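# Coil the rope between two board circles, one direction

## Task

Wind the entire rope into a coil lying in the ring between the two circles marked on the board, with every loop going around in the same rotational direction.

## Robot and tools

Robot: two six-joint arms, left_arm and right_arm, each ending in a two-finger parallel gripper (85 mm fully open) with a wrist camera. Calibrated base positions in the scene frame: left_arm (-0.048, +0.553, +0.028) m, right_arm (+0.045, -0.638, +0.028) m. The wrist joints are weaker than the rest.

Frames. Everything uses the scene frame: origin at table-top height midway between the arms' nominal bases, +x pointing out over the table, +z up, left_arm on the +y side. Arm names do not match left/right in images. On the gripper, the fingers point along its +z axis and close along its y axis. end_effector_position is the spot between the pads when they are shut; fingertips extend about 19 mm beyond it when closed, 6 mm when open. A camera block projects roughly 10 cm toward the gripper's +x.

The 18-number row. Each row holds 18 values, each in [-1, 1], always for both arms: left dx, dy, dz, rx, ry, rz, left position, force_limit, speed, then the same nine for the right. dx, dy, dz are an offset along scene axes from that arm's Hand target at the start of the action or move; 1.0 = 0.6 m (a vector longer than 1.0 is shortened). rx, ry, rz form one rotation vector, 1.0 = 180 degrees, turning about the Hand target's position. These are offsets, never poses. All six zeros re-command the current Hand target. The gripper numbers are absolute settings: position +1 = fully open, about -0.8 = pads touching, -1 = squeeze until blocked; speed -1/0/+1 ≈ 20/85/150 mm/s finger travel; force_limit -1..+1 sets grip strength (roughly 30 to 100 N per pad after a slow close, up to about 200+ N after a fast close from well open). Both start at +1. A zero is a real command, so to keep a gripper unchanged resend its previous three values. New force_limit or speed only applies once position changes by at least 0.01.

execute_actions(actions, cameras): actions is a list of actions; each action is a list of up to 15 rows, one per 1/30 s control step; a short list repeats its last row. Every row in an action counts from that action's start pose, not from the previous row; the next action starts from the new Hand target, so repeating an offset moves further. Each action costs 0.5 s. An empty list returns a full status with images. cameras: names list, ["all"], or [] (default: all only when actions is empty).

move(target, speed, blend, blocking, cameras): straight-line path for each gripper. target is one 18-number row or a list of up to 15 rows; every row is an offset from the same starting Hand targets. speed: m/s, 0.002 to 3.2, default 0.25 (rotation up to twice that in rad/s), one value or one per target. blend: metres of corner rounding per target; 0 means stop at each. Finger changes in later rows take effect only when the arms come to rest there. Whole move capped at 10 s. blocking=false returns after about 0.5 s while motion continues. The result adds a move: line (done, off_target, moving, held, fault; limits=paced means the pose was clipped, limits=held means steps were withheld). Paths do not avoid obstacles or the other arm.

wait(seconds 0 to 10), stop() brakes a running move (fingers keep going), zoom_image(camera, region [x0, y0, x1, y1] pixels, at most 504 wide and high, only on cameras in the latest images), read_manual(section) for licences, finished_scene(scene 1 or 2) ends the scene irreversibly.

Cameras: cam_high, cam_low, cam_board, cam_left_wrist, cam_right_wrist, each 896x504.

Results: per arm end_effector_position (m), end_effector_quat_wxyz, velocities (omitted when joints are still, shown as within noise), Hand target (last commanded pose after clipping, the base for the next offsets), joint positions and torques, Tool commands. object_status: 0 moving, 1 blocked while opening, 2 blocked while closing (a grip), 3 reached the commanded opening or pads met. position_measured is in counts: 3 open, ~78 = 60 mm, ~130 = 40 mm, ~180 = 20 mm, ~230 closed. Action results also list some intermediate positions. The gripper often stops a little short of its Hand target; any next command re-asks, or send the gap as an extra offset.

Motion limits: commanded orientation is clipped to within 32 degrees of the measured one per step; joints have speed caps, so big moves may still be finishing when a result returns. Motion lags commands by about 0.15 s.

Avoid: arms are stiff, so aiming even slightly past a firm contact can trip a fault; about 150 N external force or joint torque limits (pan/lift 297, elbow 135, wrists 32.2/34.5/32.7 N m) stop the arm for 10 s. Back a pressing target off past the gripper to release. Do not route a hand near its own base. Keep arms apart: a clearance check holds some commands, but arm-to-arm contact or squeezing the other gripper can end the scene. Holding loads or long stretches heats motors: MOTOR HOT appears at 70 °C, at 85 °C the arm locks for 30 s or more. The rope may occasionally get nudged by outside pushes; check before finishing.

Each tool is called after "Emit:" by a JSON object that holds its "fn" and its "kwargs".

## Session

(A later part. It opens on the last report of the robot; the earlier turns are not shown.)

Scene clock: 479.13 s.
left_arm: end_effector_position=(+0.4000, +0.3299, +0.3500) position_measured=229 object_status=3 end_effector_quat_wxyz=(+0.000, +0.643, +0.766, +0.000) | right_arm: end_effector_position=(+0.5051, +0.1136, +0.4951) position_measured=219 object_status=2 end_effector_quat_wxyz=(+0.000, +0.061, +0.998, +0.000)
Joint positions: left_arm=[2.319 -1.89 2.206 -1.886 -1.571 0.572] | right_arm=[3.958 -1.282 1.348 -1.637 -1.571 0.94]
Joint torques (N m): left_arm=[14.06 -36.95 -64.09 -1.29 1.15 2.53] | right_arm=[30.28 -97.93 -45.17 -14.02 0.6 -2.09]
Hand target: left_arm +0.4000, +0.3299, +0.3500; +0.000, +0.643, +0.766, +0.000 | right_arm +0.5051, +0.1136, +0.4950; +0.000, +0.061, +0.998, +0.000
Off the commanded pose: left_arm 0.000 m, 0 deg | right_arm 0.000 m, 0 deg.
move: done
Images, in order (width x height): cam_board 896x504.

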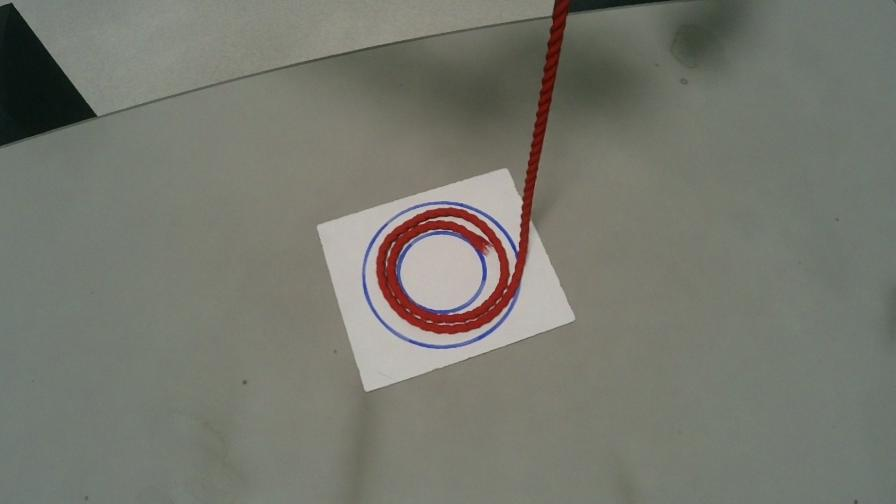

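Emit:
{"fn": "move", "kwargs": {"target": [0,0,0,0,0,0,-0.8,-1,0,-0.0433,-0.0412,-0.0583,0,0,0.1111,-1,-0.5,-0.8], "speed": 0.05, "cameras": ["cam_board"]}}

Emit:
{"fn": "zoom_image", "kwargs": {"camera": "cam_board", "region": [330, 160, 560, 380]}}

Scene clock: 484.40 s.
left_arm: end_effector_position=(+0.4000, +0.3299, +0.3500) position_measured=229 object_status=3 end_effector_quat_wxyz=(+0.000, +0.643, +0.766, +0.000) | right_arm: end_effector_position=(+0.4792, +0.0889, +0.4601) position_measured=219 object_status=2 end_effector_quat_wxyz=(+0.000, -0.113, +0.994, +0.000)
Joint positions: left_arm=[2.319 -1.89 2.206 -1.886 -1.571 0.572] | right_arm=[3.961 -1.334 1.477 -1.713 -1.571 0.594]
Joint torques (N m): left_arm=[11.17 -34.95 -64.81 -1.32 1.28 2.3] | right_arm=[31.54 -92.12 -44.66 -13.78 0.73 -2.24]
Hand target: left_arm +0.4000, +0.3299, +0.3500; +0.000, +0.643, +0.766, +0.000 | right_arm +0.4791, +0.0889, +0.4601; +0.000, -0.114, +0.994, +0.000
Off the commanded pose: left_arm 0.000 m, 0 deg | right_arm 0.000 m, 0 deg.
move: done
Images, in order (width x height): cam_board 896x504.

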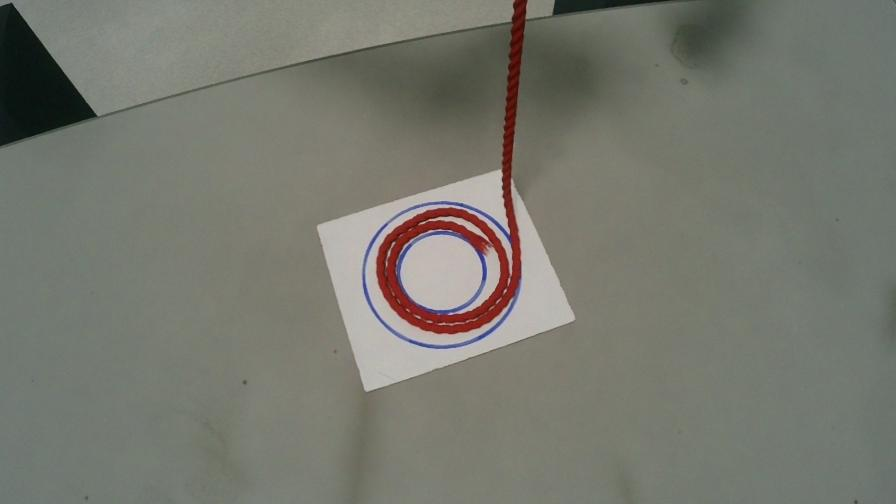

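Scaled by 2.191 from the camera's 896x504 image, which has a finer 1280x720 frame.

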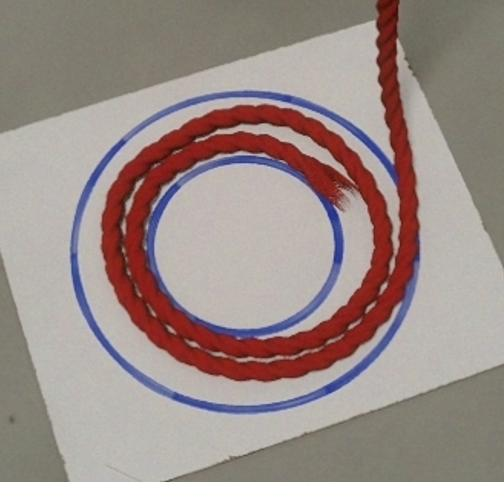

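Emit:
{"fn": "move", "kwargs": {"target": [0,0,0,0,0,0,-0.8,-1,0,-0.0283,-0.0593,-0.0583,0,0,0.1222,-1,-0.5,-0.8], "speed": 0.05, "cameras": ["cam_board"]}}

Emit:
{"fn": "zoom_image", "kwargs": {"camera": "cam_board", "region": [330, 160, 560, 380]}}

Scene clock: 490.57 s.
left_arm: end_effector_position=(+0.4000, +0.3299, +0.3500) position_measured=229 object_status=3 end_effector_quat_wxyz=(+0.000, +0.643, +0.766, +0.000) | right_arm: end_effector_position=(+0.4622, +0.0533, +0.4251) position_measured=219 object_status=2 end_effector_quat_wxyz=(+0.000, -0.301, +0.954, +0.000)
Joint positions: left_arm=[2.319 -1.89 2.206 -1.886 -1.571 0.572] | right_arm=[3.946 -1.388 1.605 -1.788 -1.571 0.195]
Joint torques (N m): left_arm=[11.32 -31.77 -63.64 -1.69 1.16 2.38] | right_arm=[-16.95 -86.29 -43.57 -13.81 1.55 -1.85]
Hand target: left_arm +0.4000, +0.3299, +0.3500; +0.000, +0.643, +0.766, +0.000 | right_arm +0.4622, +0.0533, +0.4251; +0.000, -0.301, +0.954, +0.000
Off the commanded pose: left_arm 0.000 m, 0 deg | right_arm 0.000 m, 0 deg.
move: done
Images, in order (width x height): cam_board 896x504.

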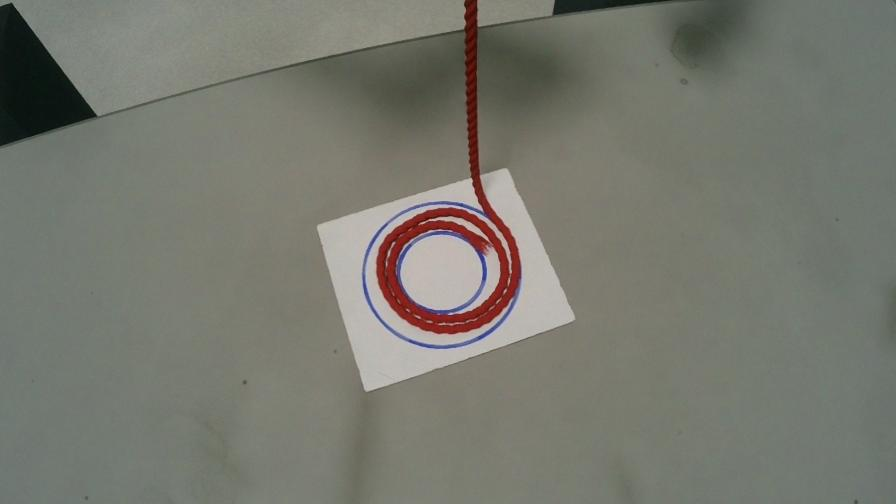

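Scaled by 2.191 from the camera's 896x504 image, which has a finer 1280x720 frame.

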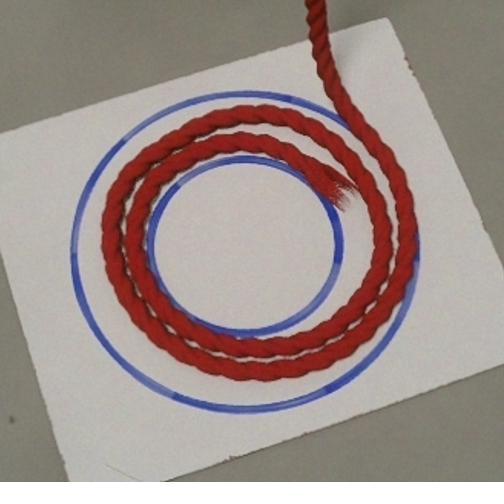

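Emit:
{"fn": "move", "kwargs": {"target": [0,0,0,0,0,0,-0.8,-1,0,-0.001,-0.0647,-0.05,0,0,0.1167,-1,-0.5,-0.8], "speed": 0.05, "cameras": ["cam_board"]}}

Emit:
{"fn": "zoom_image", "kwargs": {"camera": "cam_board", "region": [330, 160, 560, 380]}}

Scene clock: 496.77 s.
left_arm: end_effector_position=(+0.4000, +0.3299, +0.3500) position_measured=229 object_status=3 end_effector_quat_wxyz=(+0.000, +0.643, +0.766, +0.000) | right_arm: end_effector_position=(+0.4616, +0.0145, +0.3951) position_measured=219 object_status=2 end_effector_quat_wxyz=(+0.000, -0.470, +0.883, +0.000)
Joint positions: left_arm=[2.319 -1.89 2.206 -1.886 -1.571 0.572] | right_arm=[3.911 -1.43 1.709 -1.85 -1.571 -0.206]
Joint torques (N m): left_arm=[8.95 -33.08 -65.01 -1.46 0.68 2.36] | right_arm=[-17.1 -81.66 -43.02 -14 2.24 -1.58]
Hand target: left_arm +0.4000, +0.3299, +0.3500; +0.000, +0.643, +0.766, +0.000 | right_arm +0.4616, +0.0145, +0.3951; +0.000, -0.470, +0.883, +0.000
Off the commanded pose: left_arm 0.000 m, 0 deg | right_arm 0.000 m, 0 deg.
move: done
Images, in order (width x height): cam_board 896x504.

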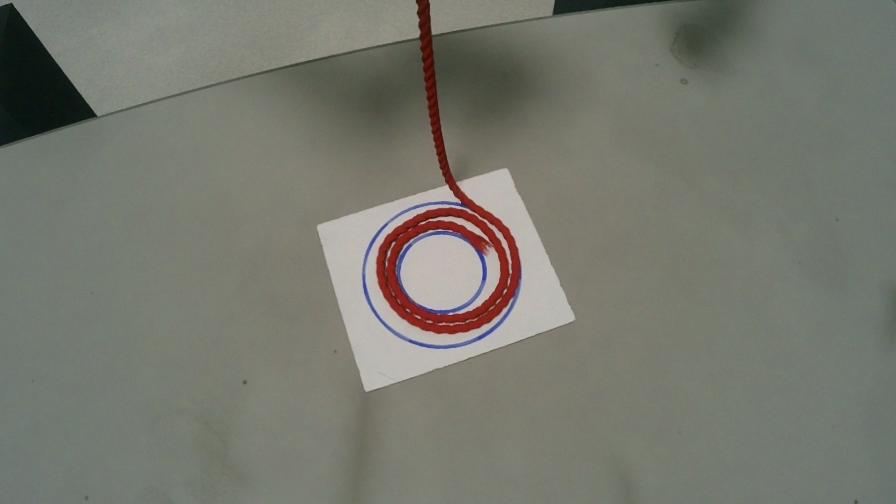

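Scaled by 2.191 from the camera's 896x504 image, which has a finer 1280x720 frame.

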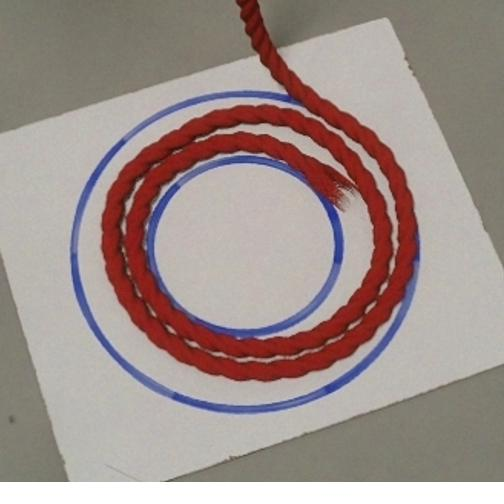

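Emit:
{"fn": "move", "kwargs": {"target": [0,0,0,0,0,0,-0.8,-1,0,0.021,-0.0547,-0.0417,0,0,0.1056,-1,-0.5,-0.8], "speed": 0.05, "cameras": ["cam_board"]}}

Emit:
{"fn": "zoom_image", "kwargs": {"camera": "cam_board", "region": [330, 160, 560, 380]}}

Scene clock: 503.33 s.
left_arm: end_effector_position=(+0.4000, +0.3299, +0.3500) position_measured=229 object_status=3 end_effector_quat_wxyz=(+0.000, +0.643, +0.766, +0.000) | right_arm: end_effector_position=(+0.4742, -0.0183, +0.3701) position_measured=219 object_status=2 end_effector_quat_wxyz=(+0.000, -0.609, +0.793, +0.000)
Joint positions: left_arm=[2.319 -1.89 2.206 -1.886 -1.571 0.572] | right_arm=[3.867 -1.451 1.779 -1.899 -1.571 -0.582]
Joint torques (N m): left_arm=[7.97 -34.34 -65.38 -1.48 1.2 1.56] | right_arm=[-17.51 -78.12 -42.4 -13.98 2.35 -2.14]
Hand target: left_arm +0.4000, +0.3299, +0.3500; +0.000, +0.643, +0.766, +0.000 | right_arm +0.4742, -0.0184, +0.3701; +0.000, -0.609, +0.793, +0.000
Off the commanded pose: left_arm 0.000 m, 0 deg | right_arm 0.000 m, 0 deg.
move: done
Images, in order (width x height): cam_board 896x504.

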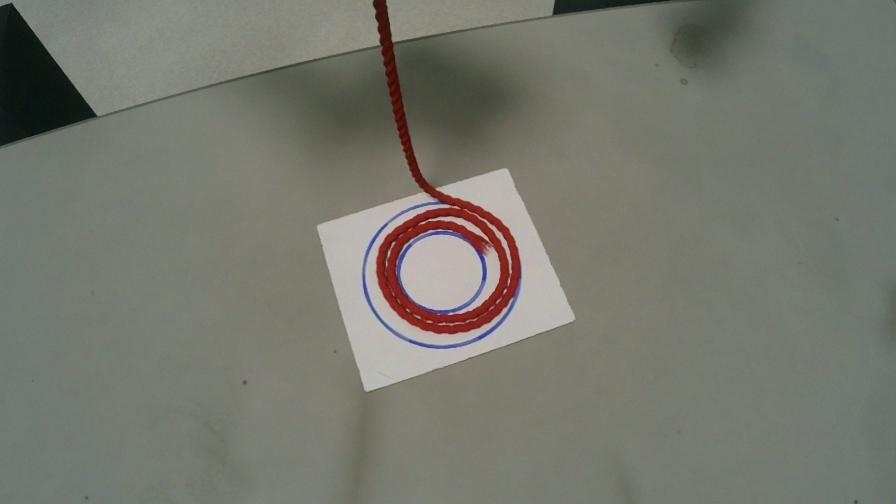

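Scaled by 2.191 from the camera's 896x504 image, which has a finer 1280x720 frame.

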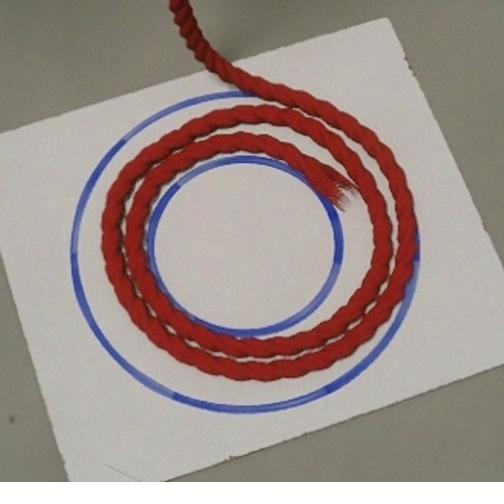

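Emit:
{"fn": "move", "kwargs": {"target": [0,0,0,0,0,0,-0.8,-1,0,0.0455,-0.0465,-0.0333,0,0,0.1167,-1,-0.5,-0.8], "speed": 0.05, "cameras": ["cam_board"]}}

Emit:
{"fn": "zoom_image", "kwargs": {"camera": "cam_board", "region": [330, 160, 560, 380]}}

Scene clock: 509.40 s.
left_arm: end_effector_position=(+0.4000, +0.3299, +0.3500) position_measured=229 object_status=3 end_effector_quat_wxyz=(+0.000, +0.643, +0.766, +0.000) | right_arm: end_effector_position=(+0.5014, -0.0462, +0.3501) position_measured=219 object_status=2 end_effector_quat_wxyz=(+0.000, +0.743, -0.669, +0.000)
Joint positions: left_arm=[2.319 -1.89 2.206 -1.886 -1.571 0.572] | right_arm=[3.813 -1.45 1.815 -1.937 -1.571 -1.002]
Joint torques (N m): left_arm=[6.55 -32.85 -62.96 -2.19 1.4 1.68] | right_arm=[-17.35 -40.96 -41.45 -14.15 2.27 -2.12]
Hand target: left_arm +0.4000, +0.3299, +0.3500; +0.000, +0.643, +0.766, +0.000 | right_arm +0.5015, -0.0463, +0.3501; +0.000, +0.743, -0.669, +0.000
Off the commanded pose: left_arm 0.000 m, 0 deg | right_arm 0.000 m, 0 deg.
move: done
Images, in order (width x height): cam_board 896x504.

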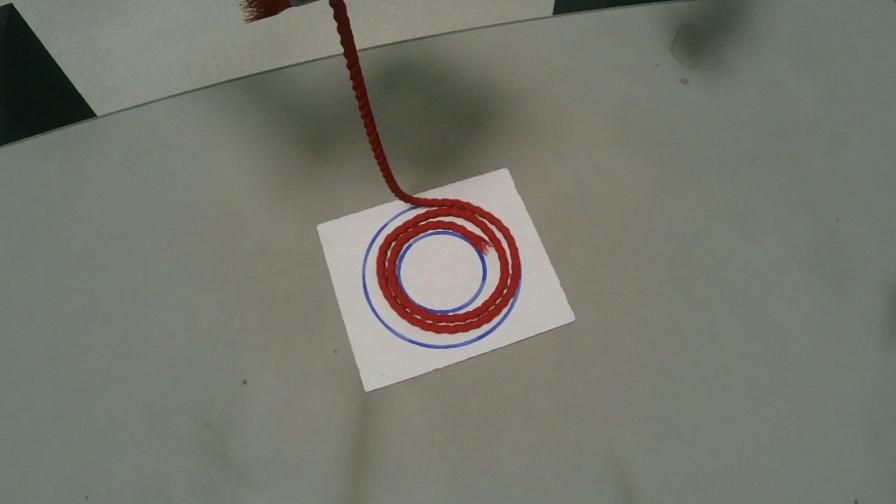

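Scaled by 2.191 from the camera's 896x504 image, which has a finer 1280x720 frame.

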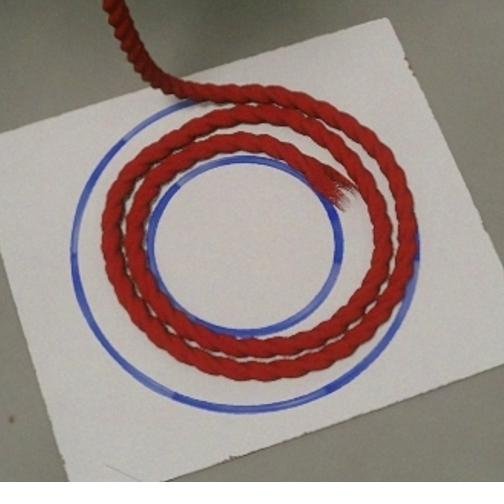

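Emit:
{"fn": "move", "kwargs": {"target": [0,0,0,0,0,0,-0.8,-1,0,0.0575,-0.0265,-0.03,0,0,0.1222,-1,-0.5,-0.8], "speed": 0.05, "cameras": ["cam_board"]}}

Emit:
{"fn": "zoom_image", "kwargs": {"camera": "cam_board", "region": [330, 160, 560, 380]}}

Scene clock: 515.33 s.
left_arm: end_effector_position=(+0.4000, +0.3299, +0.3500) position_measured=229 object_status=3 end_effector_quat_wxyz=(+0.000, +0.643, +0.766, +0.000) | right_arm: end_effector_position=(+0.5359, -0.0621, +0.3321) position_measured=219 object_status=2 end_effector_quat_wxyz=(+0.000, +0.857, -0.515, +0.000)
Joint positions: left_arm=[2.319 -1.89 2.206 -1.886 -1.571 0.572] | right_arm=[3.767 -1.424 1.819 -1.966 -1.571 -1.432]
Joint torques (N m): left_arm=[6.79 -34.17 -63.19 -1.66 1.28 1.7] | right_arm=[-16.71 -42.15 -40.82 -14.1 2.51 -2.13]
Hand target: left_arm +0.4000, +0.3299, +0.3500; +0.000, +0.643, +0.766, +0.000 | right_arm +0.5360, -0.0622, +0.3321; +0.000, +0.857, -0.515, +0.000
Off the commanded pose: left_arm 0.000 m, 0 deg | right_arm 0.000 m, 0 deg.
move: done
Images, in order (width x height): cam_board 896x504.

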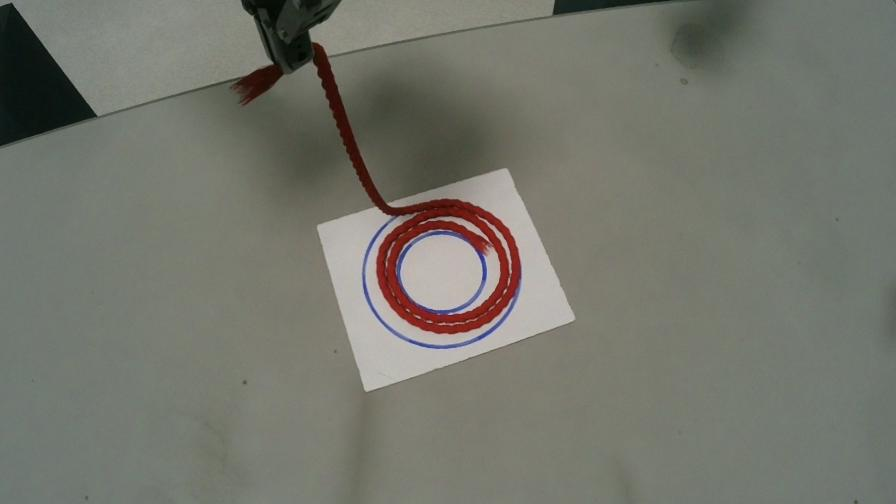

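Scaled by 2.191 from the camera's 896x504 image, which has a finer 1280x720 frame.

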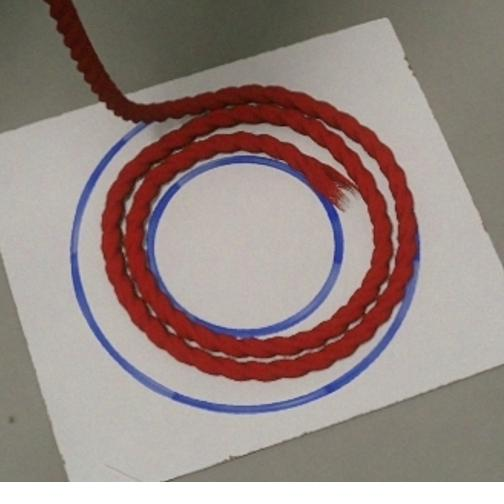

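Emit:
{"fn": "move", "kwargs": {"target": [0,0,0,0,0,0,-0.8,-1,0,0.0637,0.0055,-0.0067,0,0,0.1111,-1,-0.5,-0.8], "speed": 0.05, "cameras": ["cam_board"]}}

Emit:
{"fn": "zoom_image", "kwargs": {"camera": "cam_board", "region": [330, 160, 560, 380]}}

Scene clock: 521.03 s.
left_arm: end_effector_position=(+0.4000, +0.3299, +0.3500) position_measured=229 object_status=3 end_effector_quat_wxyz=(+0.000, +0.643, +0.766, +0.000) | right_arm: end_effector_position=(+0.5742, -0.0589, +0.3281) position_measured=219 object_status=2 end_effector_quat_wxyz=(+0.000, +0.934, -0.358, +0.000)
Joint positions: left_arm=[2.319 -1.89 2.206 -1.886 -1.571 0.572] | right_arm=[3.741 -1.377 1.771 -1.965 -1.571 -1.807]
Joint torques (N m): left_arm=[3.67 -32.66 -64.52 -2.01 0.98 1.65] | right_arm=[-16.64 -47.72 -57.24 -0.47 2.52 -2.24]
Hand target: left_arm +0.4000, +0.3299, +0.3500; +0.000, +0.643, +0.766, +0.000 | right_arm +0.5742, -0.0589, +0.3281; +0.000, +0.934, -0.358, +0.000
Off the commanded pose: left_arm 0.000 m, 0 deg | right_arm 0.000 m, 0 deg.
move: done
Images, in order (width x height): cam_board 896x504.

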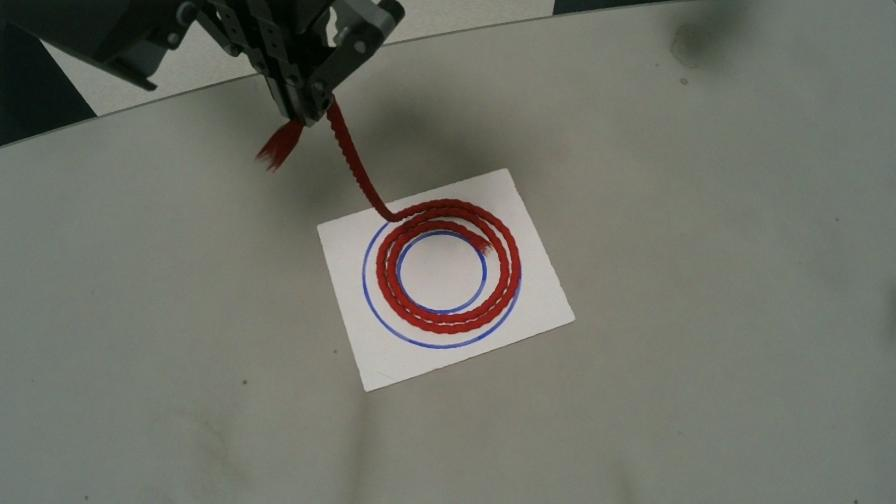

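Scaled by 2.191 from the camera's 896x504 image, which has a finer 1280x720 frame.

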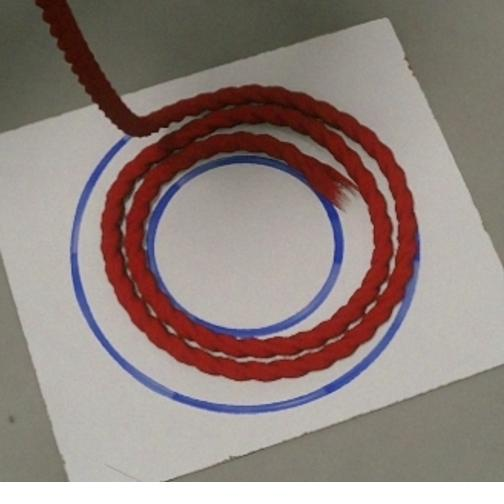

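Emit:
{"fn": "move", "kwargs": {"target": [0,0,0,0,0,0,-0.8,-1,0,0.0537,0.0213,-0.02,0,0,0.1222,-1,-0.5,-0.8], "speed": 0.05, "cameras": ["cam_board"]}}

Emit:
{"fn": "zoom_image", "kwargs": {"camera": "cam_board", "region": [330, 160, 560, 380]}}

Scene clock: 526.87 s.
left_arm: end_effector_position=(+0.4000, +0.3299, +0.3500) position_measured=229 object_status=3 end_effector_quat_wxyz=(+0.000, +0.643, +0.766, +0.000) | right_arm: end_effector_position=(+0.6064, -0.0461, +0.3161) position_measured=219 object_status=2 end_effector_quat_wxyz=(+0.000, +0.985, -0.173, +0.000)
Joint positions: left_arm=[2.319 -1.89 2.206 -1.886 -1.571 0.572] | right_arm=[3.732 -1.321 1.722 -1.973 -1.57 -2.201]
Joint torques (N m): left_arm=[3.52 -31.93 -64.06 -1.54 1.21 1.32] | right_arm=[-16.77 -51.54 -57.61 -14.28 2.27 -1.75]
Hand target: left_arm +0.4000, +0.3299, +0.3500; +0.000, +0.643, +0.766, +0.000 | right_arm +0.6064, -0.0461, +0.3161; +0.000, +0.985, -0.173, +0.000
Off the commanded pose: left_arm 0.000 m, 0 deg | right_arm 0.000 m, 0 deg.
move: done
Images, in order (width x height): cam_board 896x504.

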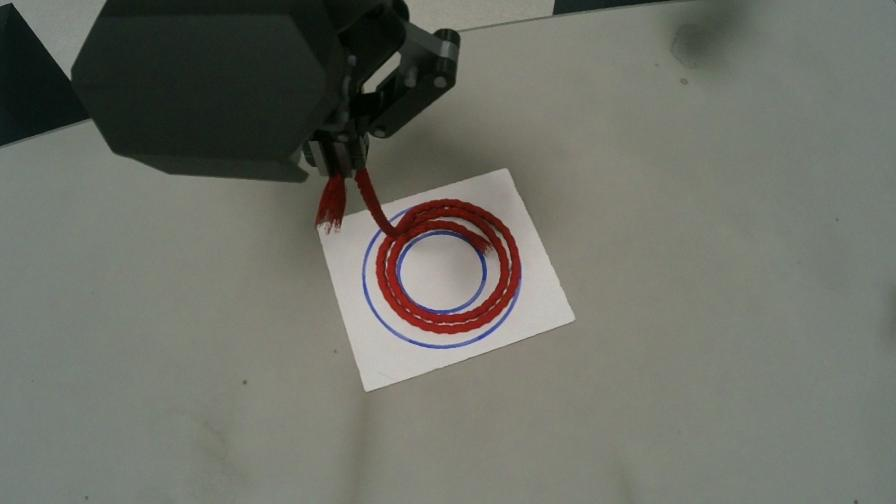

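Scaled by 2.191 from the camera's 896x504 image, which has a finer 1280x720 frame.

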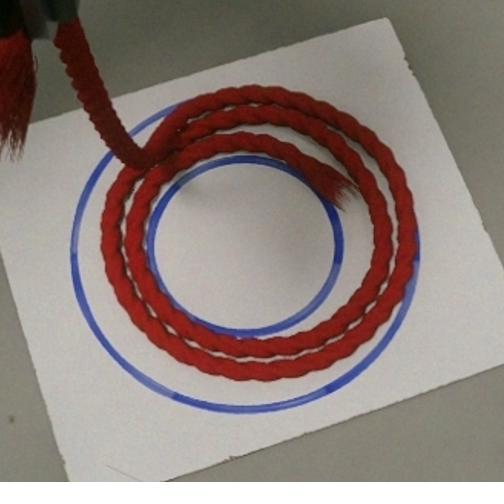

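Emit:
{"fn": "move", "kwargs": {"target": [[0,0,0,0,0,0,-0.8,-1,0,-0.0773,-0.0315,0.0483,0,0,-0.1111,-1,-0.5,-0.8],[0,0,0,0,0,0,-0.8,-1,0,-0.0168,-0.0233,-0.01,0,0,-0.0222,-1,-0.5,-0.8]], "speed": 0.06, "cameras": ["cam_board"]}}

Emit:
{"fn": "zoom_image", "kwargs": {"camera": "cam_board", "region": [330, 160, 560, 380]}}

Scene clock: 535.90 s.
left_arm: end_effector_position=(+0.4000, +0.3299, +0.3500) position_measured=229 object_status=3 end_effector_quat_wxyz=(+0.000, +0.643, +0.766, +0.000) | right_arm: end_effector_position=(+0.5963, -0.0601, +0.3101) position_measured=219 object_status=2 end_effector_quat_wxyz=(+0.000, +0.978, -0.208, +0.000)
Joint positions: left_arm=[2.319 -1.89 2.206 -1.886 -1.571 0.572] | right_arm=[3.724 -1.343 1.763 -1.991 -1.57 -2.139]
Joint torques (N m): left_arm=[0.53 -33.55 -63.69 -2.26 0.92 1.02] | right_arm=[-17 -50.24 -56.87 -14.24 2.49 -2.5]
Hand target: left_arm +0.4000, +0.3299, +0.3500; +0.000, +0.643, +0.766, +0.000 | right_arm +0.5963, -0.0601, +0.3101; +0.000, +0.978, -0.208, +0.000
Off the commanded pose: left_arm 0.000 m, 0 deg | right_arm 0.000 m, 0 deg.
move: done
Images, in order (width x height): cam_board 896x504.

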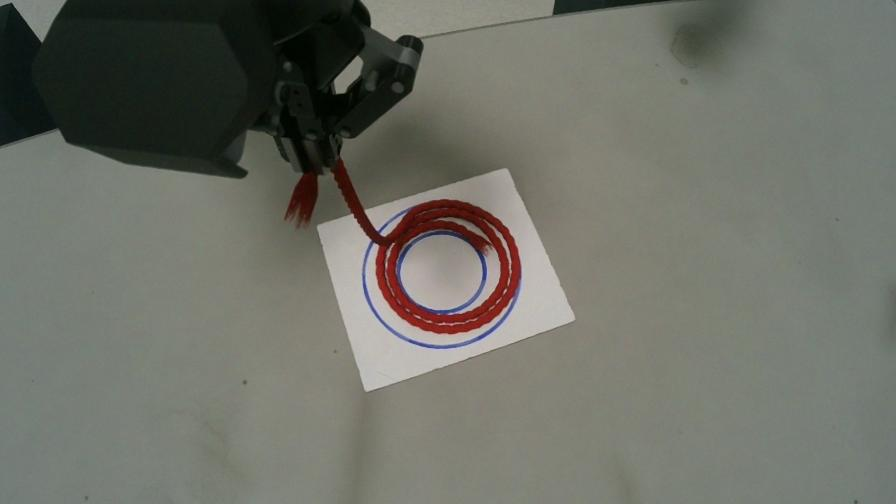

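Scaled by 2.191 from the camera's 896x504 image, which has a finer 1280x720 frame.

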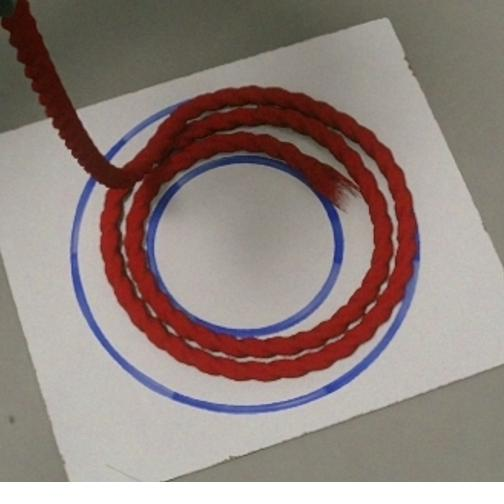

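Emit:
{"fn": "move", "kwargs": {"target": [[0,0,0,0,0,0,-0.8,-1,0,-0.1005,-0.0035,0.0917,0,0,-0.2111,-1,-0.5,-0.8],[0,0,0,0,0,0,-0.8,-1,0,-0.1005,-0.0035,0.0365,0,0,-0.2111,-1,-0.5,-0.8]], "speed": 0.08, "cameras": ["cam_board"]}}

Emit:
{"fn": "zoom_image", "kwargs": {"camera": "cam_board", "region": [330, 160, 560, 380]}}

Scene clock: 544.67 s.
left_arm: end_effector_position=(+0.4000, +0.3299, +0.3500) position_measured=229 object_status=3 end_effector_quat_wxyz=(+0.000, +0.643, +0.766, +0.000) | right_arm: end_effector_position=(+0.5360, -0.0622, +0.3321) position_measured=219 object_status=2 end_effector_quat_wxyz=(+0.000, +0.857, -0.515, +0.000)
Joint positions: left_arm=[2.319 -1.89 2.206 -1.886 -1.571 0.572] | right_arm=[3.767 -1.424 1.819 -1.967 -1.571 -1.432]
Joint torques (N m): left_arm=[-1.47 -33.53 -63.77 -2.38 1.73 0.64] | right_arm=[30.42 -43.07 -41.89 -14.09 0.28 1.57]
Hand target: left_arm +0.4000, +0.3299, +0.3500; +0.000, +0.643, +0.766, +0.000 | right_arm +0.5360, -0.0622, +0.3320; +0.000, +0.857, -0.515, +0.000
Off the commanded pose: left_arm 0.000 m, 0 deg | right_arm 0.000 m, 0 deg.
move: done
Images, in order (width x height): cam_board 896x504.

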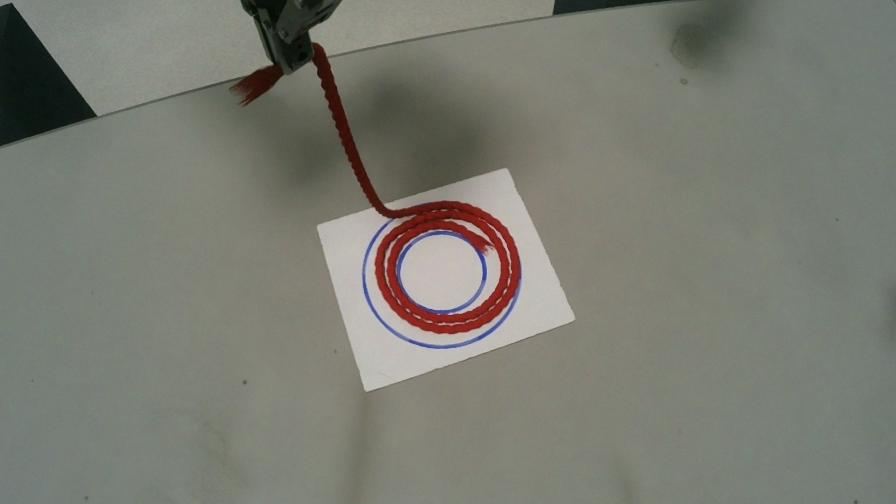

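Scaled by 2.191 from the camera's 896x504 image, which has a finer 1280x720 frame.

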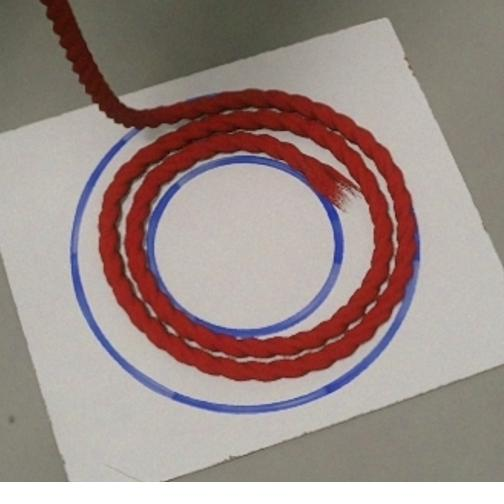

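Emit:
{"fn": "move", "kwargs": {"target": [0,0,0,0,0,0,-0.8,-1,0,0.0518,-0.0025,-0.0133,0,0,0.1,-1,-0.5,-0.8], "speed": 0.05, "cameras": ["cam_board"]}}

Emit:
{"fn": "zoom_image", "kwargs": {"camera": "cam_board", "region": [330, 160, 560, 380]}}

Scene clock: 550.90 s.
left_arm: end_effector_position=(+0.4000, +0.3299, +0.3500) position_measured=229 object_status=3 end_effector_quat_wxyz=(+0.000, +0.643, +0.766, +0.000) | right_arm: end_effector_position=(+0.5671, -0.0637, +0.3240) position_measured=219 object_status=2 end_effector_quat_wxyz=(+0.000, +0.927, -0.374, +0.000)
Joint positions: left_arm=[2.319 -1.89 2.206 -1.886 -1.571 0.572] | right_arm=[3.742 -1.388 1.791 -1.975 -1.571 -1.772]
Joint torques (N m): left_arm=[-3.55 -30.28 -63.95 -1.85 1.39 0.52] | right_arm=[-17.11 -46.09 -57.39 -14.01 2.24 -2.18]
Hand target: left_arm +0.4000, +0.3299, +0.3500; +0.000, +0.643, +0.766, +0.000 | right_arm +0.5671, -0.0637, +0.3240; +0.000, +0.927, -0.374, +0.000
Off the commanded pose: left_arm 0.000 m, 0 deg | right_arm 0.000 m, 0 deg.
move: done
Images, in order (width x height): cam_board 896x504.

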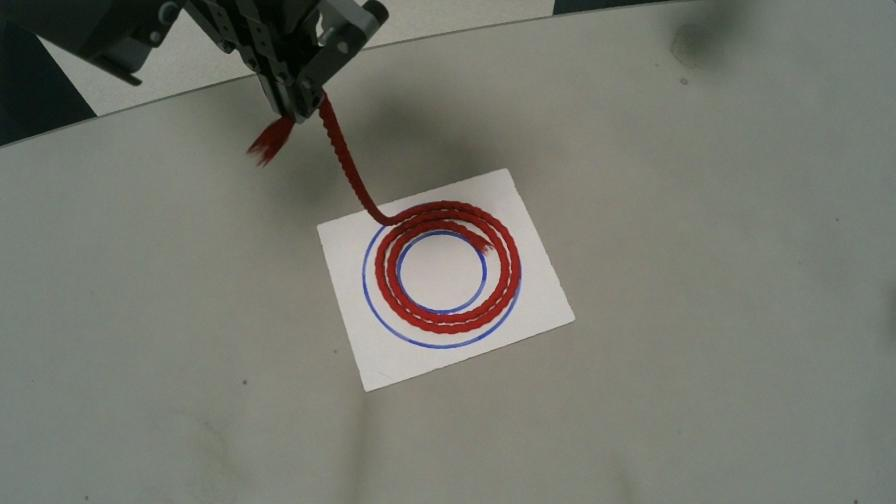

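Scaled by 2.191 from the camera's 896x504 image, which has a finer 1280x720 frame.

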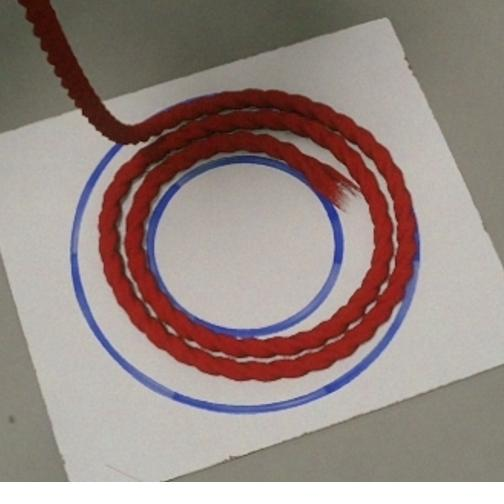

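Emit:
{"fn": "move", "kwargs": {"target": [0,0,0,0,0,0,-0.8,-1,0,0.0367,0.0032,-0.02,0,0,0.0833,-1,-0.5,-0.8], "speed": 0.05, "cameras": ["cam_board"]}}

Emit:
{"fn": "zoom_image", "kwargs": {"camera": "cam_board", "region": [330, 160, 560, 380]}}

Scene clock: 555.77 s.
left_arm: end_effector_position=(+0.4000, +0.3299, +0.3500) position_measured=229 object_status=3 end_effector_quat_wxyz=(+0.000, +0.643, +0.766, +0.000) | right_arm: end_effector_position=(+0.5891, -0.0617, +0.3120) position_measured=219 object_status=2 end_effector_quat_wxyz=(+0.000, +0.968, -0.250, +0.000)
Joint positions: left_arm=[2.319 -1.89 2.206 -1.886 -1.571 0.572] | right_arm=[3.727 -1.354 1.773 -1.99 -1.57 -2.048]
Joint torques (N m): left_arm=[-3.88 -30.54 -63.57 -1.88 1.59 0.37] | right_arm=[-17.44 -49.51 -56.97 -14.17 2.38 -1.87]
Hand target: left_arm +0.4000, +0.3299, +0.3500; +0.000, +0.643, +0.766, +0.000 | right_arm +0.5891, -0.0617, +0.3120; +0.000, +0.968, -0.250, +0.000
Off the commanded pose: left_arm 0.000 m, 0 deg | right_arm 0.000 m, 0 deg.
move: done
Images, in order (width x height): cam_board 896x504.

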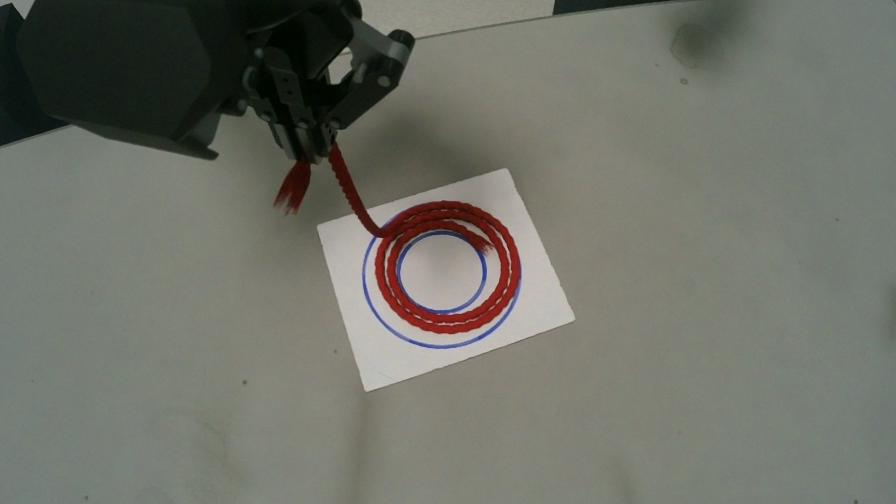

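Scaled by 2.191 from the camera's 896x504 image, which has a finer 1280x720 frame.

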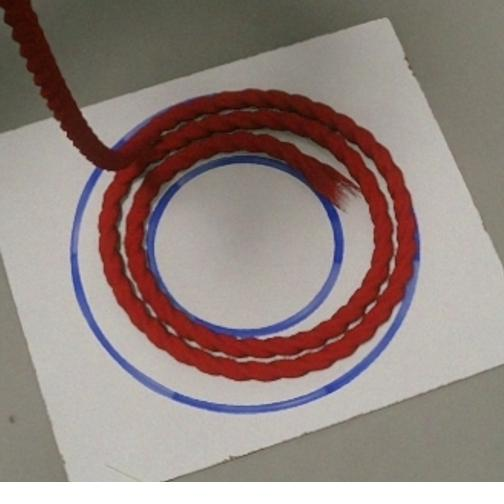

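Emit:
{"fn": "zoom_image", "kwargs": {"camera": "cam_board", "region": [355, 190, 455, 270]}}

Scaled by 5.040 from the camera's 896x504 image, which has a finer 1280x720 frame.

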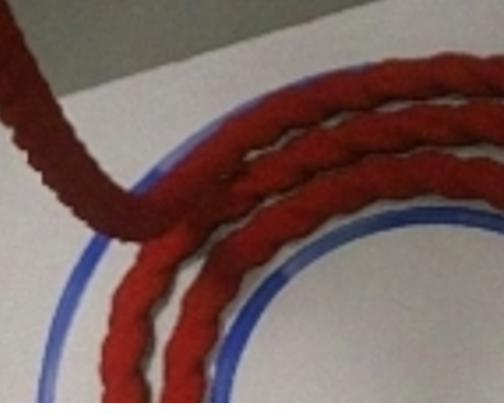

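Emit:
{"fn": "move", "kwargs": {"target": [0,0,0,0,0,0,-0.8,-1,0,0.0358,0.0118,-0.025,0,0,0.0833,-1,-0.5,-0.8], "speed": 0.05, "cameras": ["cam_board"]}}

Emit:
{"fn": "zoom_image", "kwargs": {"camera": "cam_board", "region": [330, 180, 510, 340]}}

Scene clock: 561.10 s.
left_arm: end_effector_position=(+0.4000, +0.3299, +0.3500) position_measured=229 object_status=3 end_effector_quat_wxyz=(+0.000, +0.643, +0.766, +0.000) | right_arm: end_effector_position=(+0.6106, -0.0547, +0.2970) position_measured=219 object_status=2 end_effector_quat_wxyz=(+0.000, +0.993, -0.122, +0.000)
Joint positions: left_arm=[2.319 -1.89 2.206 -1.886 -1.571 0.572] | right_arm=[3.72 -1.313 1.749 -2.007 -1.57 -2.317]
Joint torques (N m): left_arm=[-3.98 -31.11 -63.23 -2.33 0.64 0.2] | right_arm=[-16.91 -52.84 -56.69 -14.13 2.43 -1.62]
Hand target: left_arm +0.4000, +0.3299, +0.3500; +0.000, +0.643, +0.766, +0.000 | right_arm +0.6106, -0.0547, +0.2970; +0.000, +0.993, -0.122, +0.000
Off the commanded pose: left_arm 0.000 m, 0 deg | right_arm 0.000 m, 0 deg.
move: done
Images, in order (width x height): cam_board 896x504.

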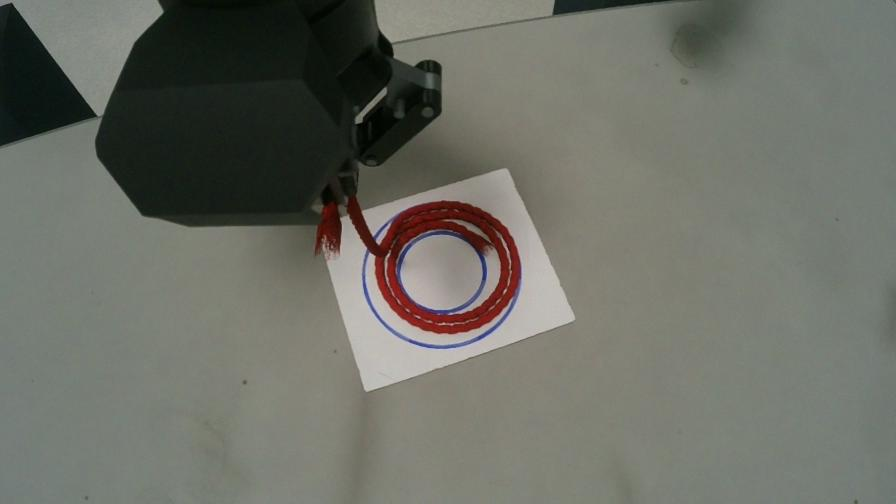

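Scaled by 2.800 from the camera's 896x504 image, which has a finer 1280x720 frame.

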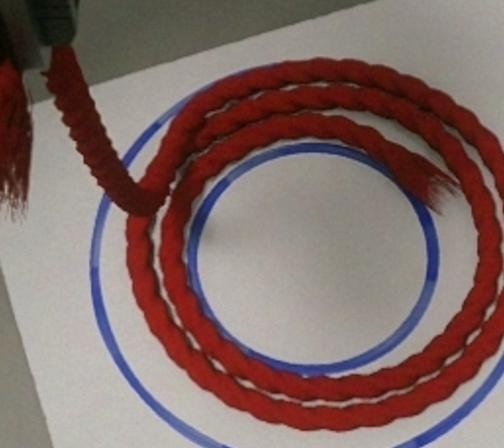

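Emit:
{"fn": "move", "kwargs": {"target": [[0,0,0,0,0,0,-0.8,-1,0,-0.047,-0.0242,0.0467,0,0,-0.0833,-1,-0.5,-0.8],[0,0,0,0,0,0,-0.8,-1,0,-0.0035,-0.0163,-0.0033,0,0,0,-1,-0.5,-0.8]], "speed": 0.06, "cameras": ["cam_board"]}}

Emit:
{"fn": "zoom_image", "kwargs": {"camera": "cam_board", "region": [330, 180, 510, 340]}}

Scene clock: 569.10 s.
left_arm: end_effector_position=(+0.4000, +0.3299, +0.3500) position_measured=229 object_status=3 end_effector_quat_wxyz=(+0.000, +0.643, +0.766, +0.000) | right_arm: end_effector_position=(+0.6085, -0.0644, +0.2950) position_measured=219 object_status=2 end_effector_quat_wxyz=(+0.000, +0.993, -0.122, +0.000)
Joint positions: left_arm=[2.319 -1.89 2.206 -1.886 -1.571 0.572] | right_arm=[3.711 -1.324 1.768 -2.014 -1.57 -2.326]
Joint torques (N m): left_arm=[-5.09 -31.07 -64.32 -1.93 0.98 0.13] | right_arm=[-17.14 -51.52 -56.75 -14.3 2.51 -1.95]
Hand target: left_arm +0.4000, +0.3299, +0.3500; +0.000, +0.643, +0.766, +0.000 | right_arm +0.6085, -0.0644, +0.2950; +0.000, +0.993, -0.122, +0.000
Off the commanded pose: left_arm 0.000 m, 0 deg | right_arm 0.000 m, 0 deg.
move: done
Images, in order (width x height): cam_board 896x504.

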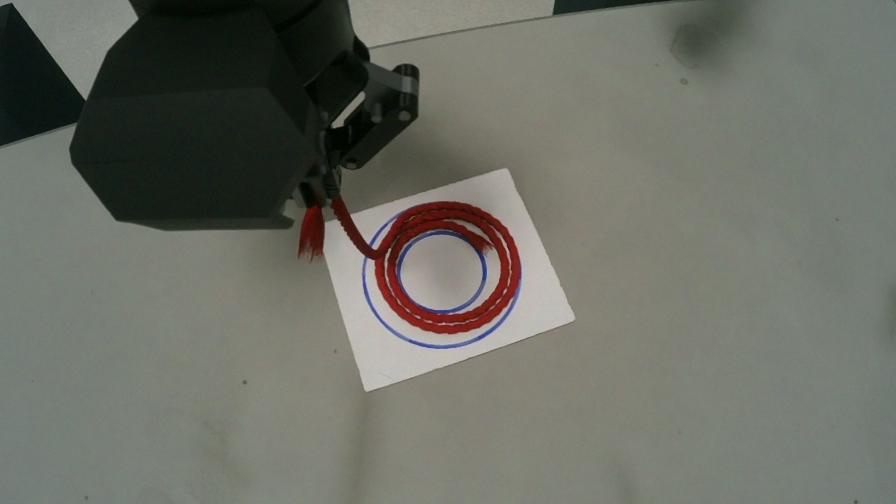

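Scaled by 2.800 from the camera's 896x504 image, which has a finer 1280x720 frame.

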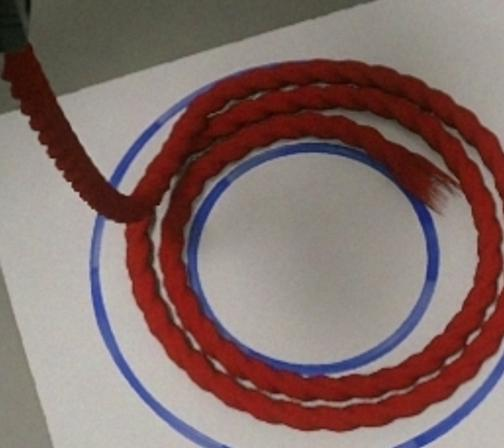

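Emit:
{"fn": "move", "kwargs": {"target": [0,0,0,0,0,0,-0.8,-1,0,-0.0017,-0.0082,-0.0333,0,0,0,-1,-0.5,-0.8], "speed": 0.05, "cameras": ["cam_board"]}}

Emit:
{"fn": "zoom_image", "kwargs": {"camera": "cam_board", "region": [330, 180, 510, 340]}}

Scene clock: 571.90 s.
left_arm: end_effector_position=(+0.4000, +0.3299, +0.3500) position_measured=229 object_status=3 end_effector_quat_wxyz=(+0.000, +0.643, +0.766, +0.000) | right_arm: end_effector_position=(+0.6075, -0.0693, +0.2751) position_measured=219 object_status=2 end_effector_quat_wxyz=(+0.000, +0.993, -0.122, +0.000)
Joint positions: left_arm=[2.319 -1.89 2.206 -1.886 -1.571 0.572] | right_arm=[3.706 -1.316 1.796 -2.051 -1.57 -2.331]
Joint torques (N m): left_arm=[-6.88 -28.86 -63.31 -1.76 1.14 0.39] | right_arm=[-16.93 -52.53 -40.02 -14.02 1.91 -2.12]
Hand target: left_arm +0.4000, +0.3299, +0.3500; +0.000, +0.643, +0.766, +0.000 | right_arm +0.6075, -0.0694, +0.2750; +0.000, +0.993, -0.122, +0.000
Off the commanded pose: left_arm 0.000 m, 0 deg | right_arm 0.000 m, 0 deg.
move: done
Images, in order (width x height): cam_board 896x504.

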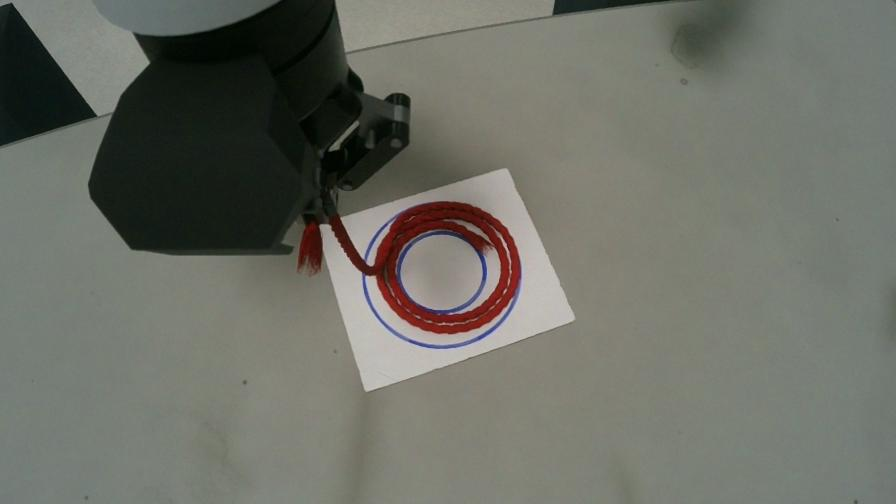

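Scaled by 2.800 from the camera's 896x504 image, which has a finer 1280x720 frame.

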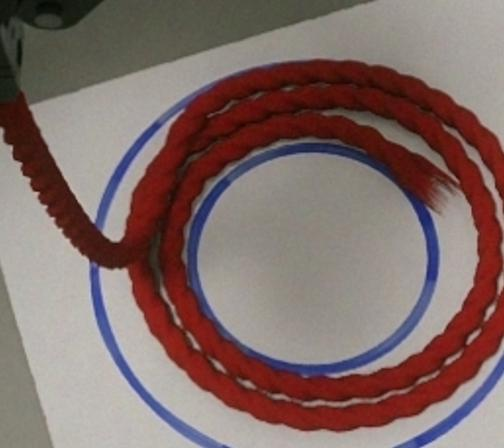

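Emit:
{"fn": "zoom_image", "kwargs": {"camera": "cam_board", "region": [360, 200, 440, 290]}}

Scaled by 5.600 from the camera's 896x504 image, which has a finer 1280x720 frame.

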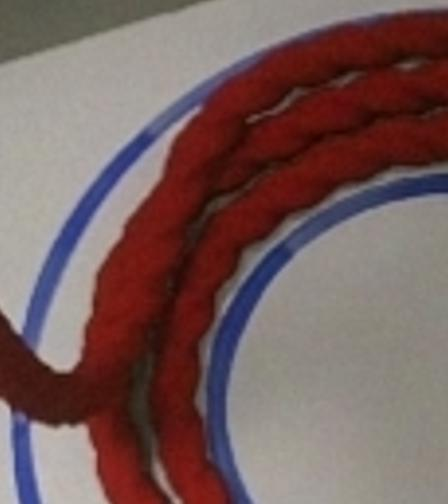

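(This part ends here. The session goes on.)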